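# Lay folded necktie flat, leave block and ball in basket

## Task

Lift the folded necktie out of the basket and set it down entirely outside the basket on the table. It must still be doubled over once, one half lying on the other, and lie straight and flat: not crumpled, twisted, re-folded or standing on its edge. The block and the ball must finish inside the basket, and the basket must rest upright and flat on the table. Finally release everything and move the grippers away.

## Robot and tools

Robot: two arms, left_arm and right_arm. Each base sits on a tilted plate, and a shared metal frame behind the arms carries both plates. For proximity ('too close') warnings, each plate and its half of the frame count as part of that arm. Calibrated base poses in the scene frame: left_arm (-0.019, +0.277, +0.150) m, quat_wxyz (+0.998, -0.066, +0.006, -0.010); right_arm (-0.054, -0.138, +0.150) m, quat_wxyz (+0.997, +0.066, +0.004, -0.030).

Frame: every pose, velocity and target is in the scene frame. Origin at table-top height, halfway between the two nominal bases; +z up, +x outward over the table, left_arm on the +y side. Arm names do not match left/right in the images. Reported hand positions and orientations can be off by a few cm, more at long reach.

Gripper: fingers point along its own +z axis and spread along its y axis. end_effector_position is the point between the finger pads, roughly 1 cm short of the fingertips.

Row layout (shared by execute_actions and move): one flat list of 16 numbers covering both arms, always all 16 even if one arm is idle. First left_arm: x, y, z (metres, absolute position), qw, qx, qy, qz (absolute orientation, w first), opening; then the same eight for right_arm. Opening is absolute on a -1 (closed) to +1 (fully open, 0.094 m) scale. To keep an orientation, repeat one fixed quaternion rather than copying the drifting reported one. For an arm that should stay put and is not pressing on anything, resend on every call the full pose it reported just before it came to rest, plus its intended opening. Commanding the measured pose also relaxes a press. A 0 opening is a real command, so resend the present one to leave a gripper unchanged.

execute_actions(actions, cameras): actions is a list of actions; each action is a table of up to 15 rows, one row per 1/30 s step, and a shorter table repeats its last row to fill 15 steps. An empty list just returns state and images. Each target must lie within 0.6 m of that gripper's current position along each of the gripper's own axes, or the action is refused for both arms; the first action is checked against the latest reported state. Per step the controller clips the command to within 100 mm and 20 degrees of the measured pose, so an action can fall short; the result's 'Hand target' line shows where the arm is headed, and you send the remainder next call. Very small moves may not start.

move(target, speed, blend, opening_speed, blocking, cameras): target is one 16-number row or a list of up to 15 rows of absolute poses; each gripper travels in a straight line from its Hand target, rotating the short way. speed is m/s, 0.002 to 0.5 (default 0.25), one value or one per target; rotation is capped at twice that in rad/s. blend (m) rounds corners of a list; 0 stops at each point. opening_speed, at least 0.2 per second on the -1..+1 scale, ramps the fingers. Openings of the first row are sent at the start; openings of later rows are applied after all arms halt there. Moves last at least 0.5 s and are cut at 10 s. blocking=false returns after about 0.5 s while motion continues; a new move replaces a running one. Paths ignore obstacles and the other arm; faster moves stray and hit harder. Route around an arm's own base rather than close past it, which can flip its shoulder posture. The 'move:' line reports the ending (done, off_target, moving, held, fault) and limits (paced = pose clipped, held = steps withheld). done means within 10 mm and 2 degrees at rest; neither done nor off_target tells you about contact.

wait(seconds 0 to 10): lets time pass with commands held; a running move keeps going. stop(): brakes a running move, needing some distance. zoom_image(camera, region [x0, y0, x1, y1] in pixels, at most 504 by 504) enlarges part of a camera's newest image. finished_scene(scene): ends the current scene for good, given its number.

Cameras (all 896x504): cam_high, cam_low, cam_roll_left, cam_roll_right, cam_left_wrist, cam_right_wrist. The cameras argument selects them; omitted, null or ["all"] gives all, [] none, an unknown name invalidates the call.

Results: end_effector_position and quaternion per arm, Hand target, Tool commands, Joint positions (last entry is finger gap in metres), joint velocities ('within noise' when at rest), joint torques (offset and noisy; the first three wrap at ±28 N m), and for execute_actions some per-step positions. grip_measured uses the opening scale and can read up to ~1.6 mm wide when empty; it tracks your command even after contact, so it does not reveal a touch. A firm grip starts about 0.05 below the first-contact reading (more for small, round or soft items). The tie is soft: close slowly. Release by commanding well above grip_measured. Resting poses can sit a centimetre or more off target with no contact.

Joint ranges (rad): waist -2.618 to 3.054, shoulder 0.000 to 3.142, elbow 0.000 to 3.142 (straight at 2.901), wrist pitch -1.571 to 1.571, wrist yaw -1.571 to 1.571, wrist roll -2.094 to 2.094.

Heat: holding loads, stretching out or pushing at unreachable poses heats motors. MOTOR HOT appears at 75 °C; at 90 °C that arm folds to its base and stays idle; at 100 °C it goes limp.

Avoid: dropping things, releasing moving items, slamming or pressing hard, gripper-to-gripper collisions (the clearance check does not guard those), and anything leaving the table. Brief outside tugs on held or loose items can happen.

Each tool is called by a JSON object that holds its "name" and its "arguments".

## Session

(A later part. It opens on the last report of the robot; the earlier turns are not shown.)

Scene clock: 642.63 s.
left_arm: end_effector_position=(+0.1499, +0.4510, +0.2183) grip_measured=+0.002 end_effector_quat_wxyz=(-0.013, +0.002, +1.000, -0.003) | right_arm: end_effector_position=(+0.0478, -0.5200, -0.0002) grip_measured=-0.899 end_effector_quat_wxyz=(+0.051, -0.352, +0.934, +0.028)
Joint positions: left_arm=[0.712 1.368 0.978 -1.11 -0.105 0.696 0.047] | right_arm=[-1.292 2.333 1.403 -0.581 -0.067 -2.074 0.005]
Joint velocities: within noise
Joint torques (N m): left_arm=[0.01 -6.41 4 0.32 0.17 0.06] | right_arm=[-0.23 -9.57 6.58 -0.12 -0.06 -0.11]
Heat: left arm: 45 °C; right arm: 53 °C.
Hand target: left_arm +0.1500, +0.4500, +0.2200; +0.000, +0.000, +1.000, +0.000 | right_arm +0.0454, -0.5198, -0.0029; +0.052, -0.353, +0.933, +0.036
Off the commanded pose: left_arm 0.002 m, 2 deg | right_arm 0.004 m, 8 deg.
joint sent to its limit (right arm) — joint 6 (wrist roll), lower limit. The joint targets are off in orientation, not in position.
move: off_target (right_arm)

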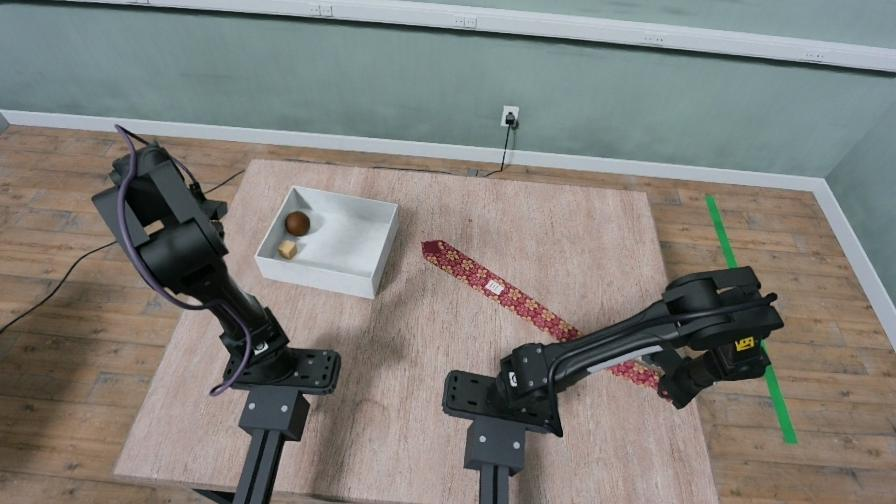

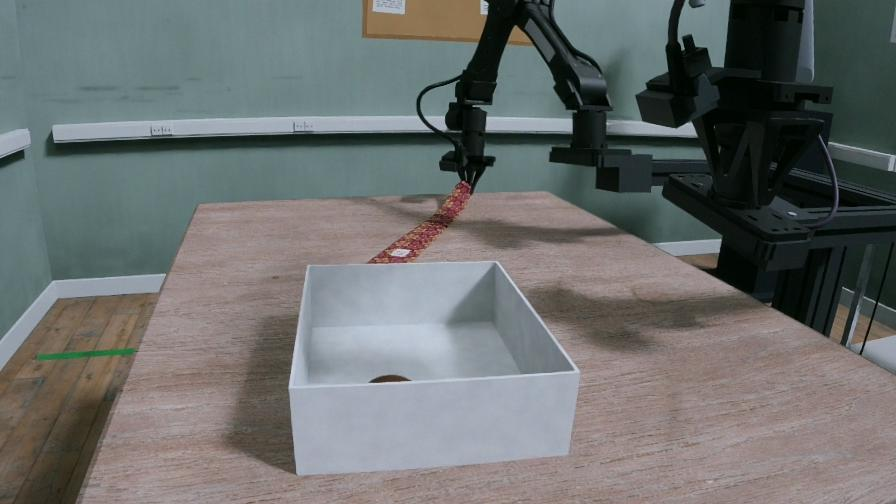

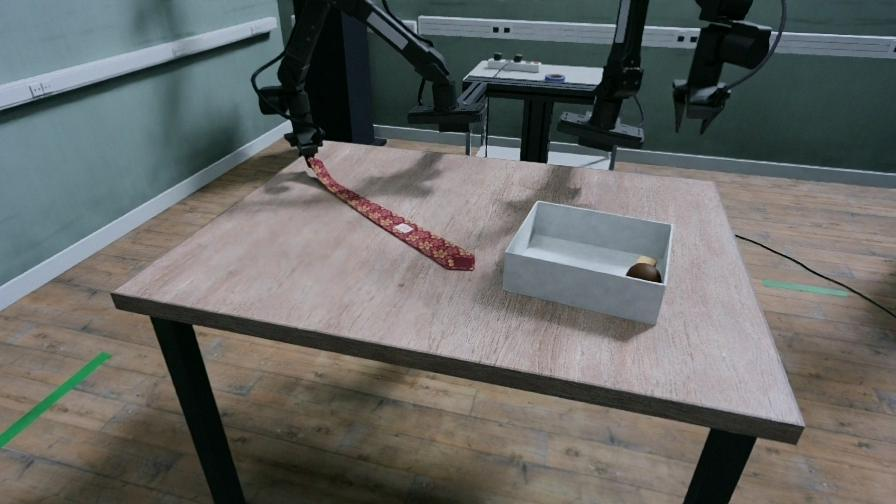

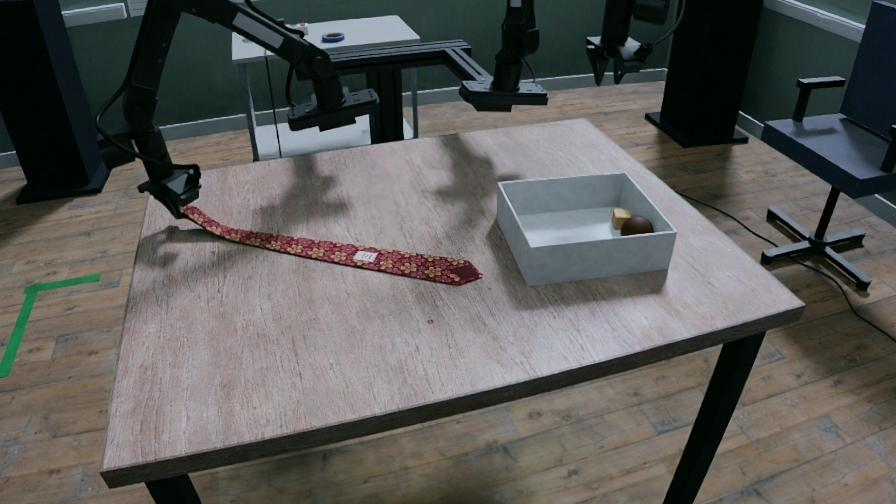

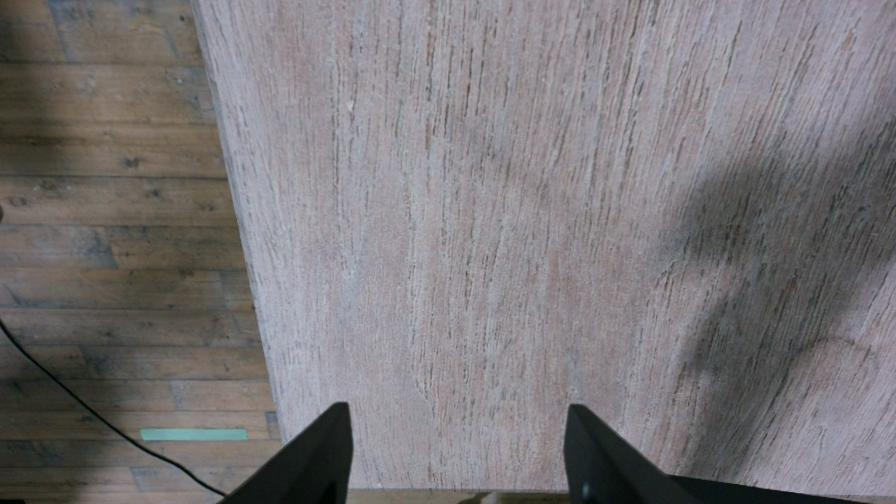

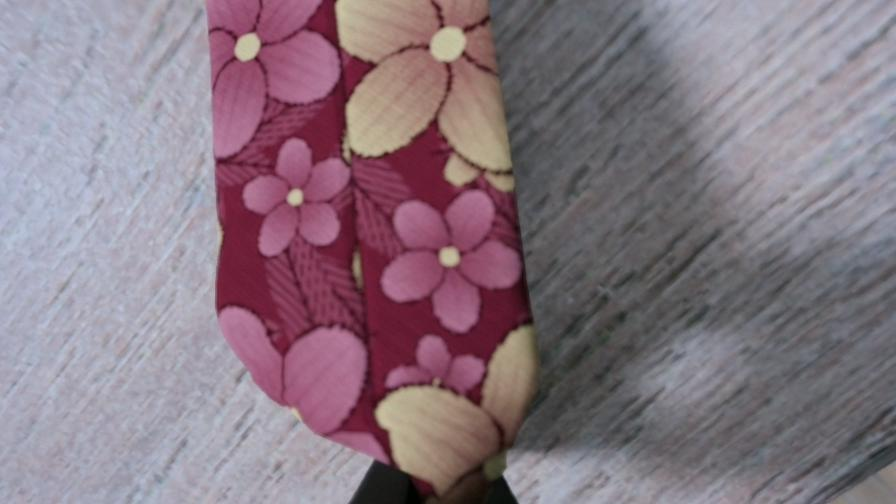

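{"name": "move", "arguments": {"target": [0.15,0.45,0.22,0,0,1,0,0.0,0.045,-0.520,-0.003,0.052,-0.353,0.933,0.036,0.2], "speed": 0.05, "opening_speed": 0.5}}

Scene clock: 662.10 s.
left_arm: end_effector_position=(+0.1499, +0.4510, +0.2183) grip_measured=+0.002 end_effector_quat_wxyz=(-0.013, +0.002, +1.000, -0.003) | right_arm: end_effector_position=(+0.0476, -0.5200, -0.0002) grip_measured=+0.197 end_effector_quat_wxyz=(+0.050, -0.352, +0.934, +0.028)
Joint positions: left_arm=[0.712 1.368 0.978 -1.11 -0.105 0.696 0.047] | right_arm=[-1.292 2.333 1.403 -0.582 -0.066 -2.074 0.056]
Joint velocities: within noise
Joint torques (N m): left_arm=[0.14 -6.19 3.69 0.28 0.09 0.06] | right_arm=[-0.14 -9.65 6.42 -0.09 -0.05 -0.1]
Heat: left arm: 45 °C; right arm: 56 °C.
Hand target: left_arm +0.1500, +0.4500, +0.2200; +0.000, +0.000, +1.000, +0.000 | right_arm +0.0451, -0.5199, -0.0029; +0.052, -0.353, +0.934, +0.036
Off the commanded pose: left_arm 0.002 m, 2 deg | right_arm 0.004 m, 1 deg.
joint sent to its limit (right arm) — joint 6 (wrist roll), lower limit. The joint targets still meet the commanded pose.
move: done

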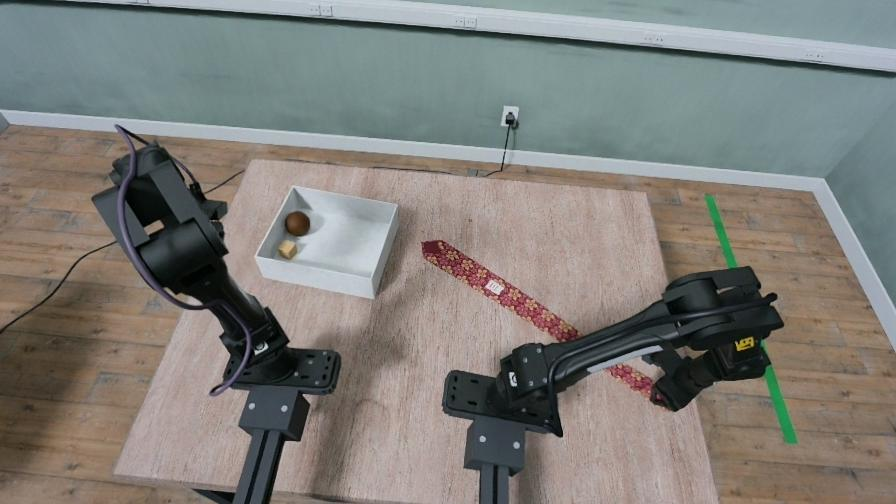

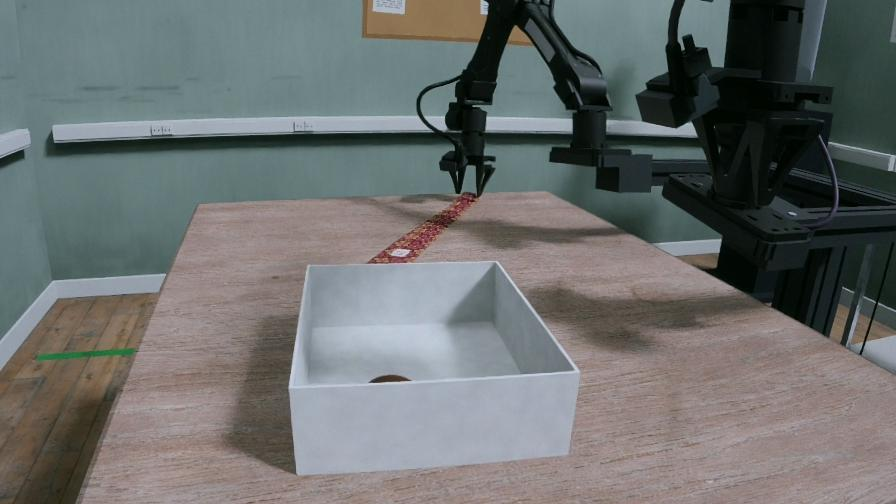

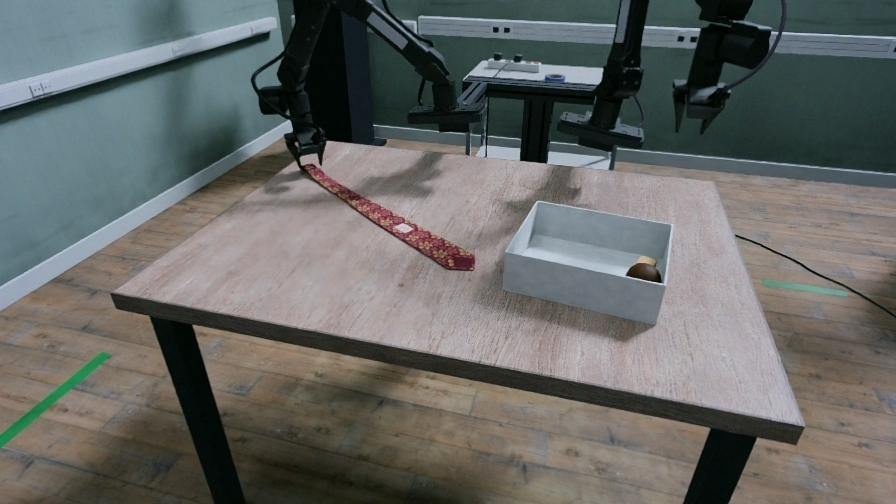

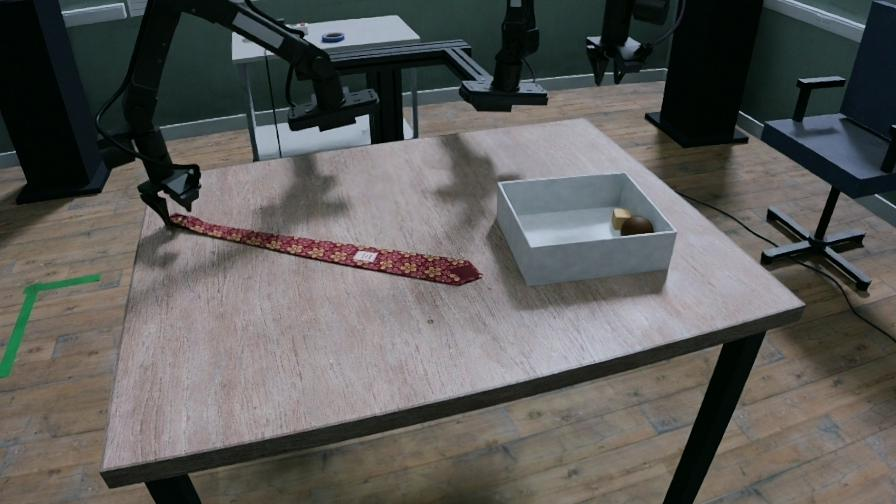

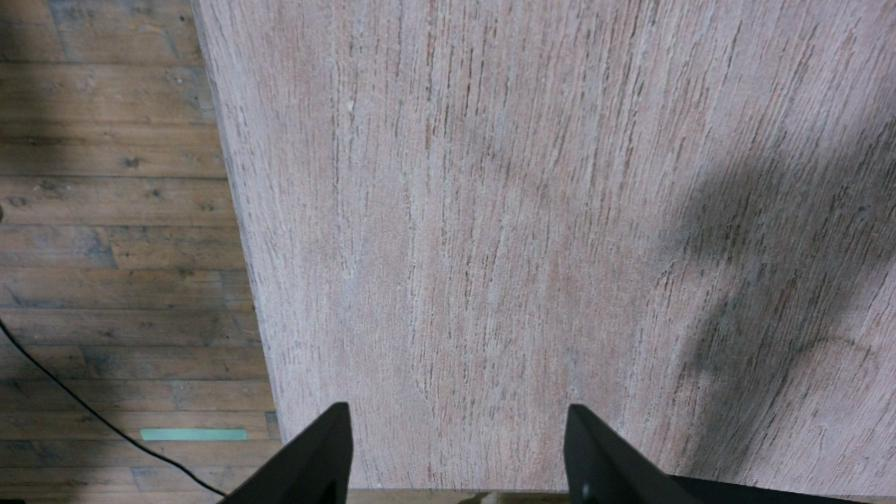

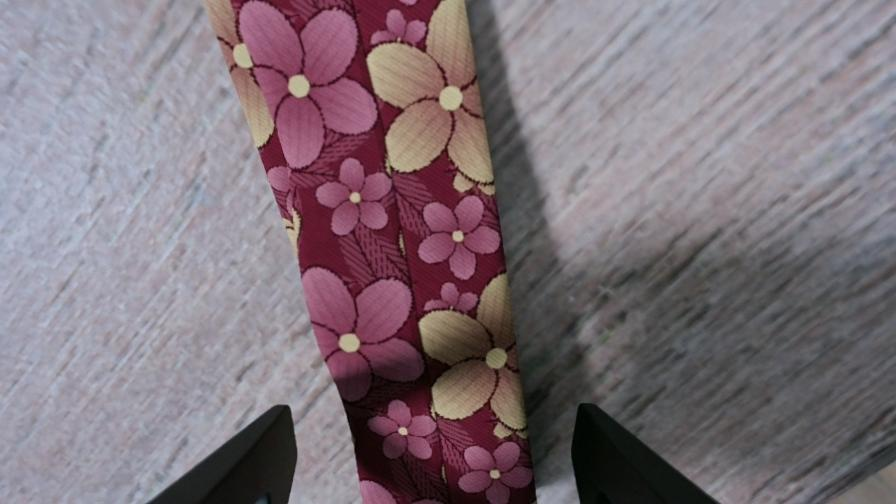

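Excellent. Lift up and retreat.

{"name": "move", "arguments": {"target": [[0.15,0.45,0.22,0,0,1,0,0.0,0.047,-0.520,0.06,0.052,-0.353,0.933,0.036,0.2],[0.15,0.45,0.22,0,0,1,0,0.0,0.05,-0.515,0.20,0.052,-0.353,0.933,0.036,0.2]], "speed": 0.1, "blend": [0.02,0]}}

Scene clock: 673.00 s.
left_arm: end_effector_position=(+0.1499, +0.4510, +0.2183) grip_measured=+0.002 end_effector_quat_wxyz=(-0.013, +0.002, +1.000, -0.003) | right_arm: end_effector_position=(+0.0455, -0.5110, +0.1804) grip_measured=+0.197 end_effector_quat_wxyz=(+0.054, -0.353, +0.933, +0.055)
Joint positions: left_arm=[0.712 1.368 0.978 -1.11 -0.105 0.696 0.047] | right_arm=[-1.28 1.991 1.623 -1.198 -0.065 -2.067 0.056]
Joint velocities: within noise
Joint torques (N m): left_arm=[0.14 -6.39 4.11 0.28 0.12 0.06] | right_arm=[1.17 -13.08 8.36 -0.21 -0.07 0.13]
Heat: left arm: 45 °C; right arm: 58 °C.
Hand target: left_arm +0.1500, +0.4500, +0.2200; +0.000, +0.000, +1.000, +0.000 | right_arm +0.0498, -0.5146, +0.1996; +0.052, -0.353, +0.933, +0.036
Off the commanded pose: left_arm 0.002 m, 2 deg | right_arm 0.020 m, 2 deg.
move: off_target (right_arm)

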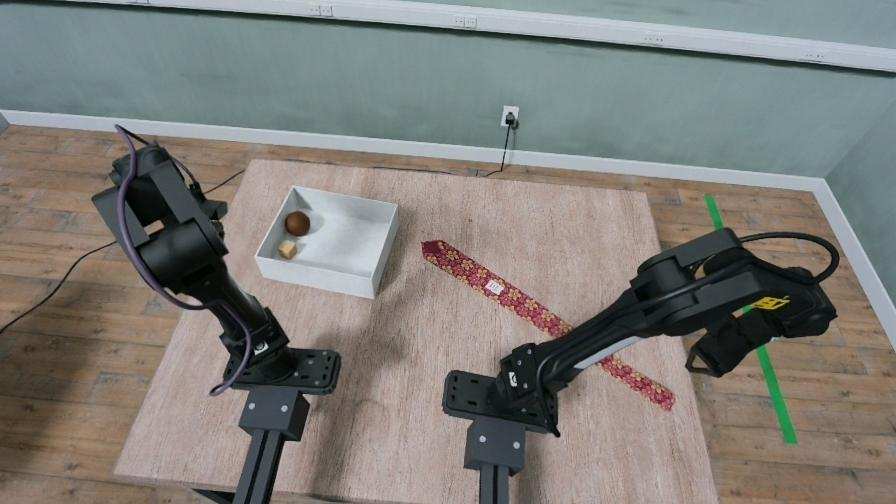

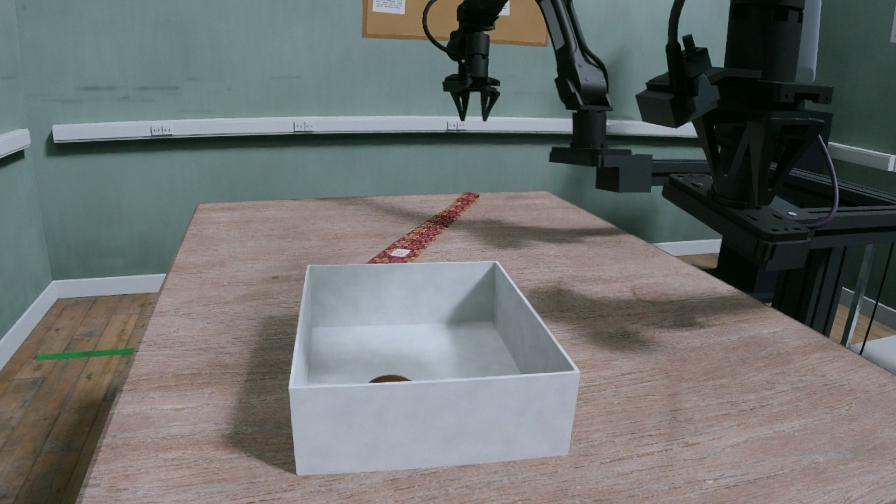

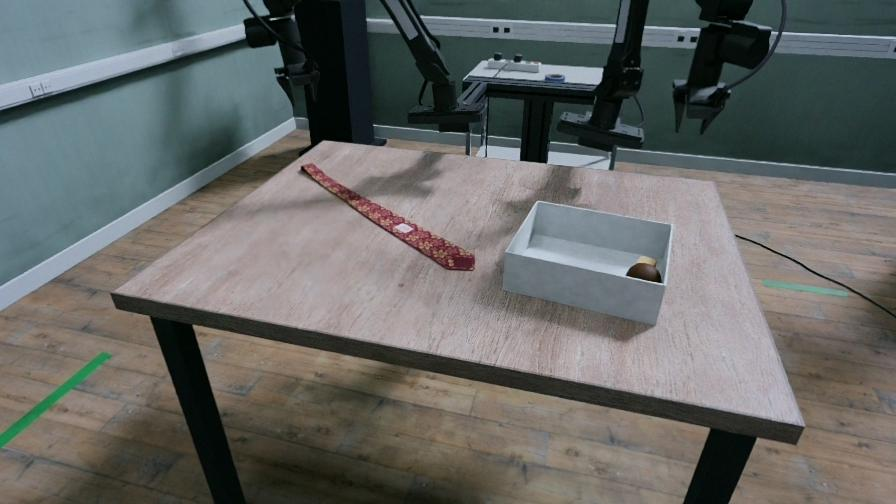

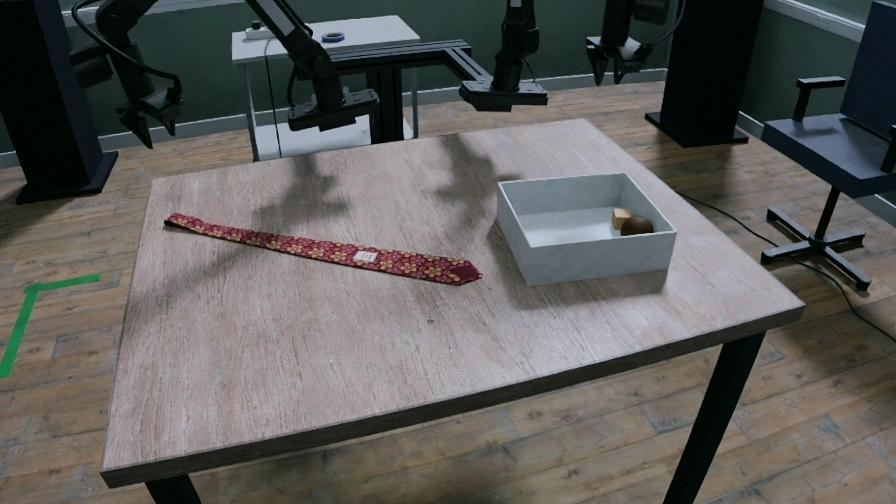

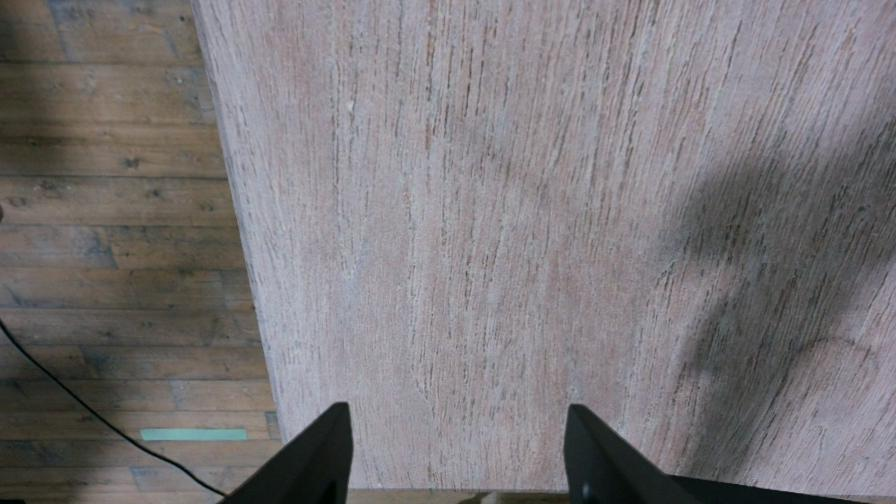

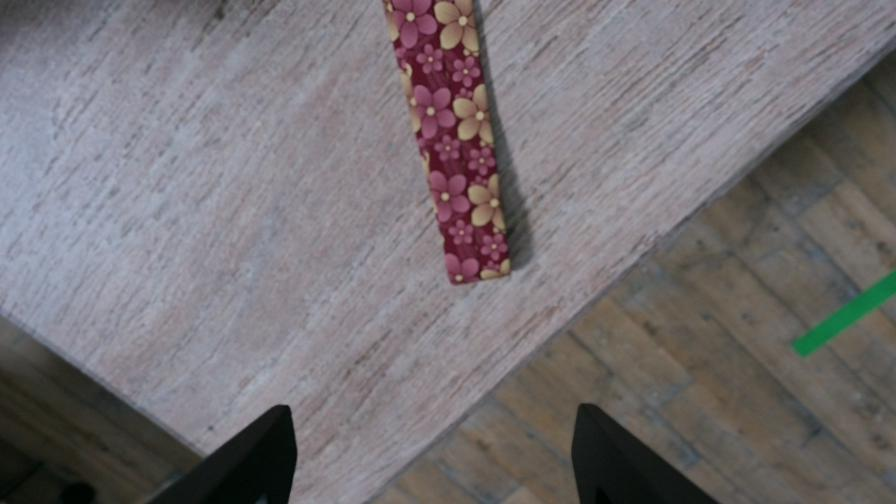

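{"name": "zoom_image", "arguments": {"camera": "cam_roll_right", "region": [150, 200, 500, 300]}}

{"name": "zoom_image", "arguments": {"camera": "cam_high", "region": [400, 220, 700, 420]}}

{"name": "zoom_image", "arguments": {"camera": "cam_roll_left", "region": [280, 140, 500, 290]}}

Scaled by 1.440 from the camera's 896x504 image, which has a finer 1280x720 frame.

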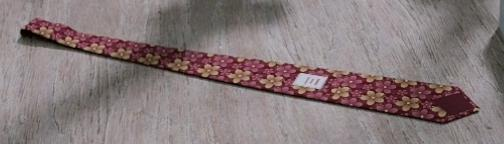

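Scaled by 1.680 from the camera's 896x504 image, which has a finer 1280x720 frame.

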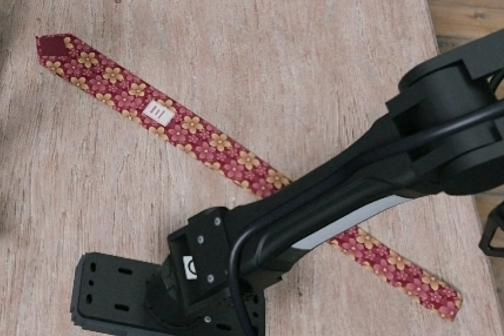

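Scaled by 2.291 from the camera's 896x504 image, which has a finer 1280x720 frame.

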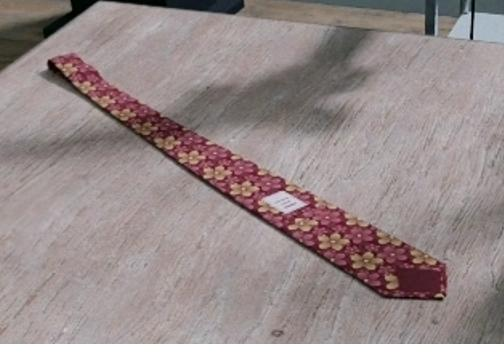

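{"name": "move", "arguments": {"target": [0.15,0.45,0.22,0,0,1,0,0.0,0.02,-0.45,0.28,0.052,-0.353,0.933,0.036,0.2], "speed": 0.15}}

{"name": "zoom_image", "arguments": {"camera": "cam_roll_right", "region": [150, 190, 290, 260]}}

{"name": "zoom_image", "arguments": {"camera": "cam_low", "region": [360, 180, 500, 270]}}

Scene clock: 693.53 s.
left_arm: end_effector_position=(+0.1499, +0.4510, +0.2183) grip_measured=+0.002 end_effector_quat_wxyz=(-0.013, +0.002, +1.000, -0.003) | right_arm: end_effector_position=(+0.0239, -0.4560, +0.2728) grip_measured=+0.197 end_effector_quat_wxyz=(+0.049, -0.349, +0.935, +0.037)
Joint positions: left_arm=[0.712 1.368 0.978 -1.11 -0.105 0.696 0.047] | right_arm=[-1.297 1.678 1.559 -1.409 -0.062 -2.074 0.056]
Joint velocities: within noise
Joint torques (N m): left_arm=[0.02 -6.3 3.89 0.29 0.1 0.08] | right_arm=[-0.44 -9.77 6.01 -0.14 -0.07 -0.13]
Heat: left arm: 45 °C; right arm: 69 °C.
Hand target: left_arm +0.1500, +0.4500, +0.2200; +0.000, +0.000, +1.000, +0.000 | right_arm +0.0203, -0.4500, +0.2797; +0.050, -0.350, +0.935, +0.036
Off the commanded pose: left_arm 0.002 m, 2 deg | right_arm 0.010 m, 1 deg.
joint sent to its limit (right arm) — joint 6 (wrist roll), lower limit. The joint targets still meet the commanded pose.
move: done

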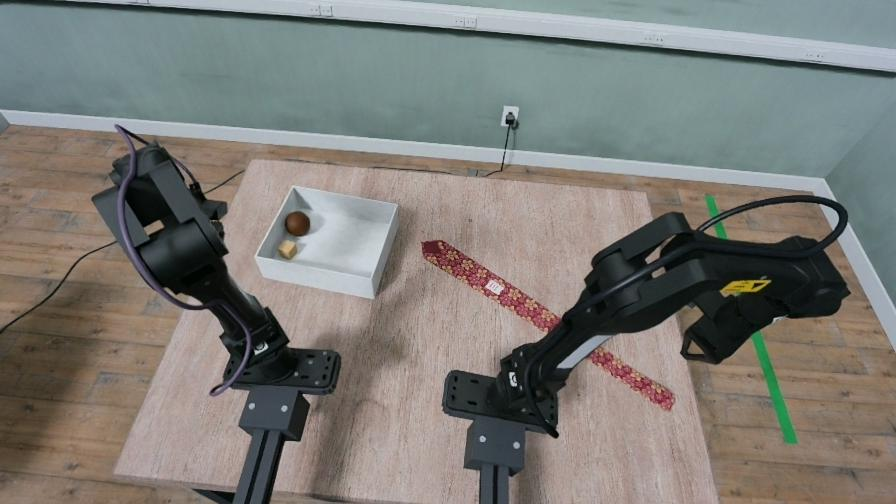

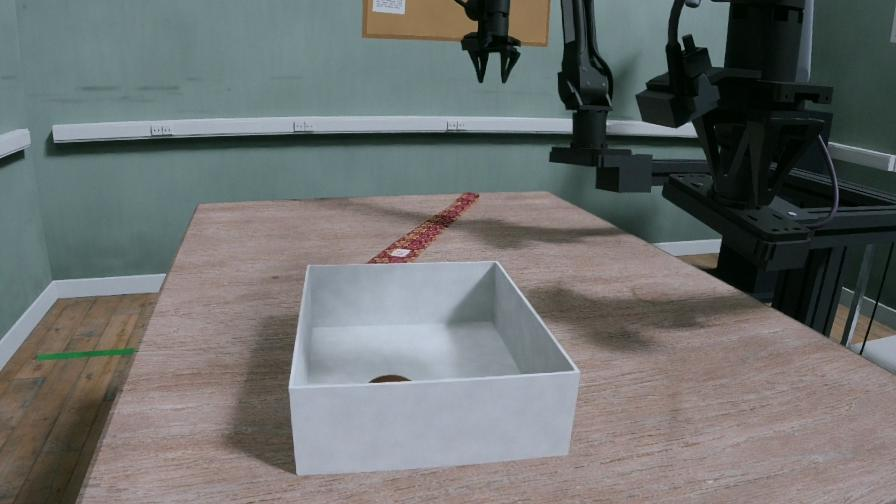

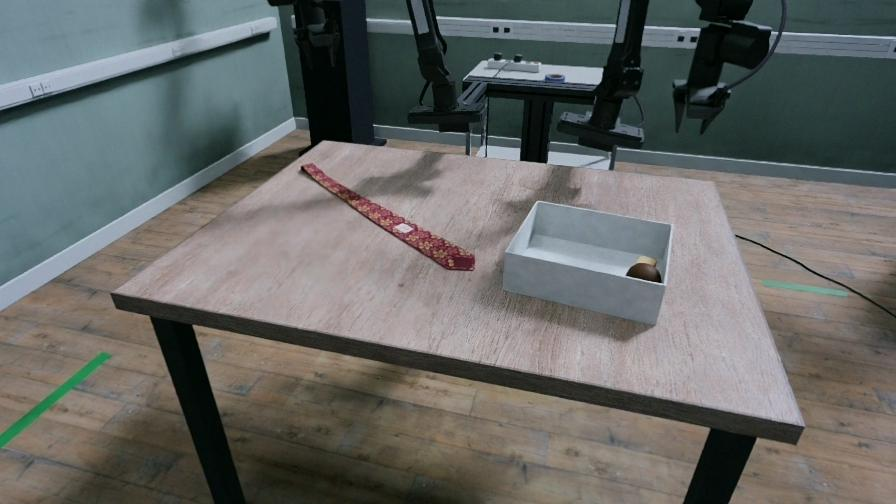

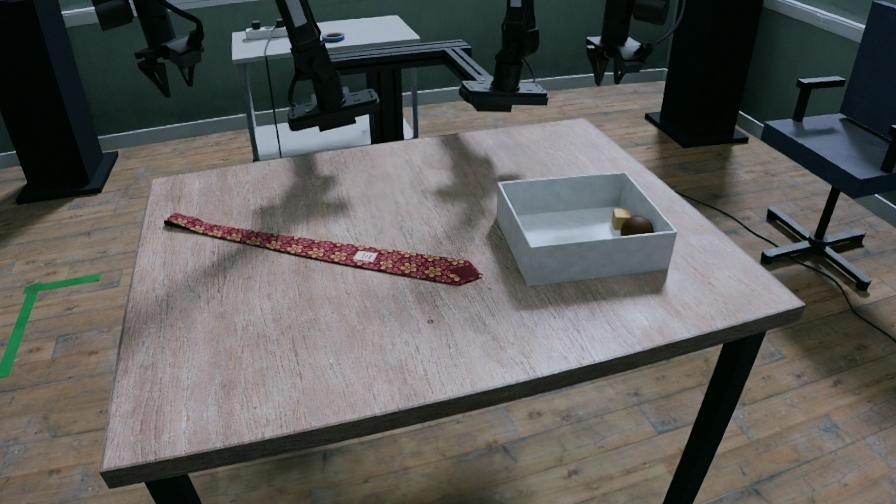

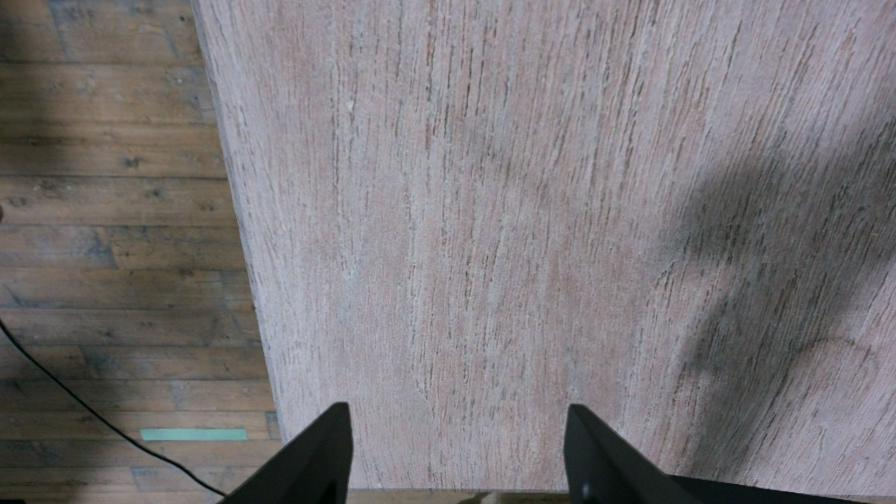

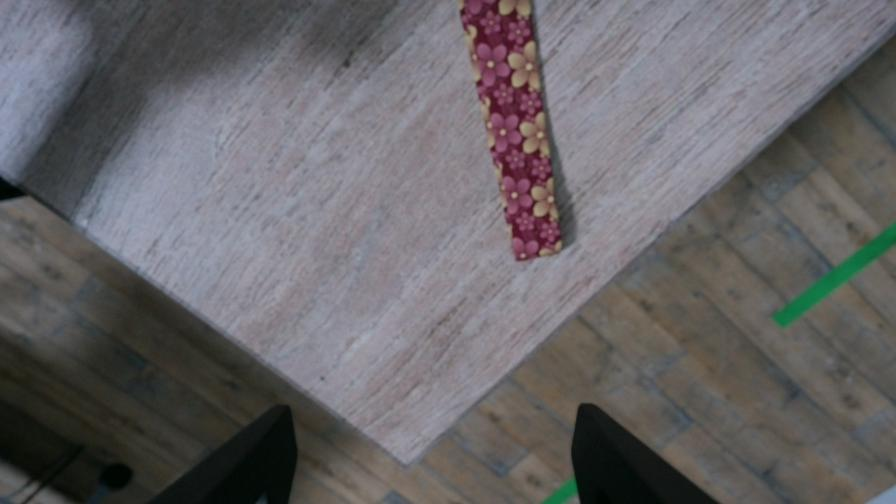

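Scaled by 3.600 from the camera's 896x504 image, which has a finer 1280x720 frame.

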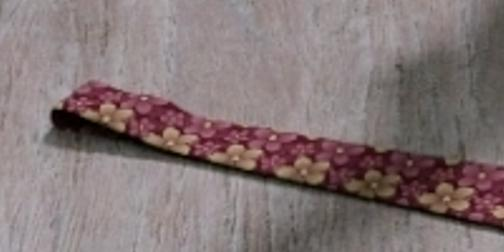

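Scaled by 3.600 from the camera's 896x504 image, which has a finer 1280x720 frame.

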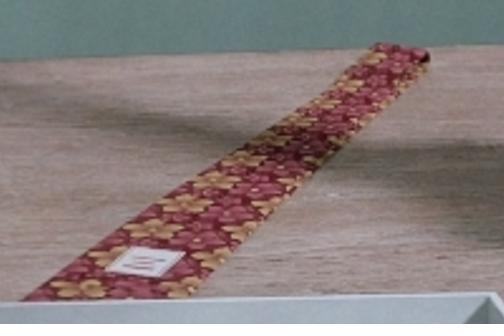

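{"name": "finished_scene", "arguments": {"scene": 2}}

The scene is finished: the task was done.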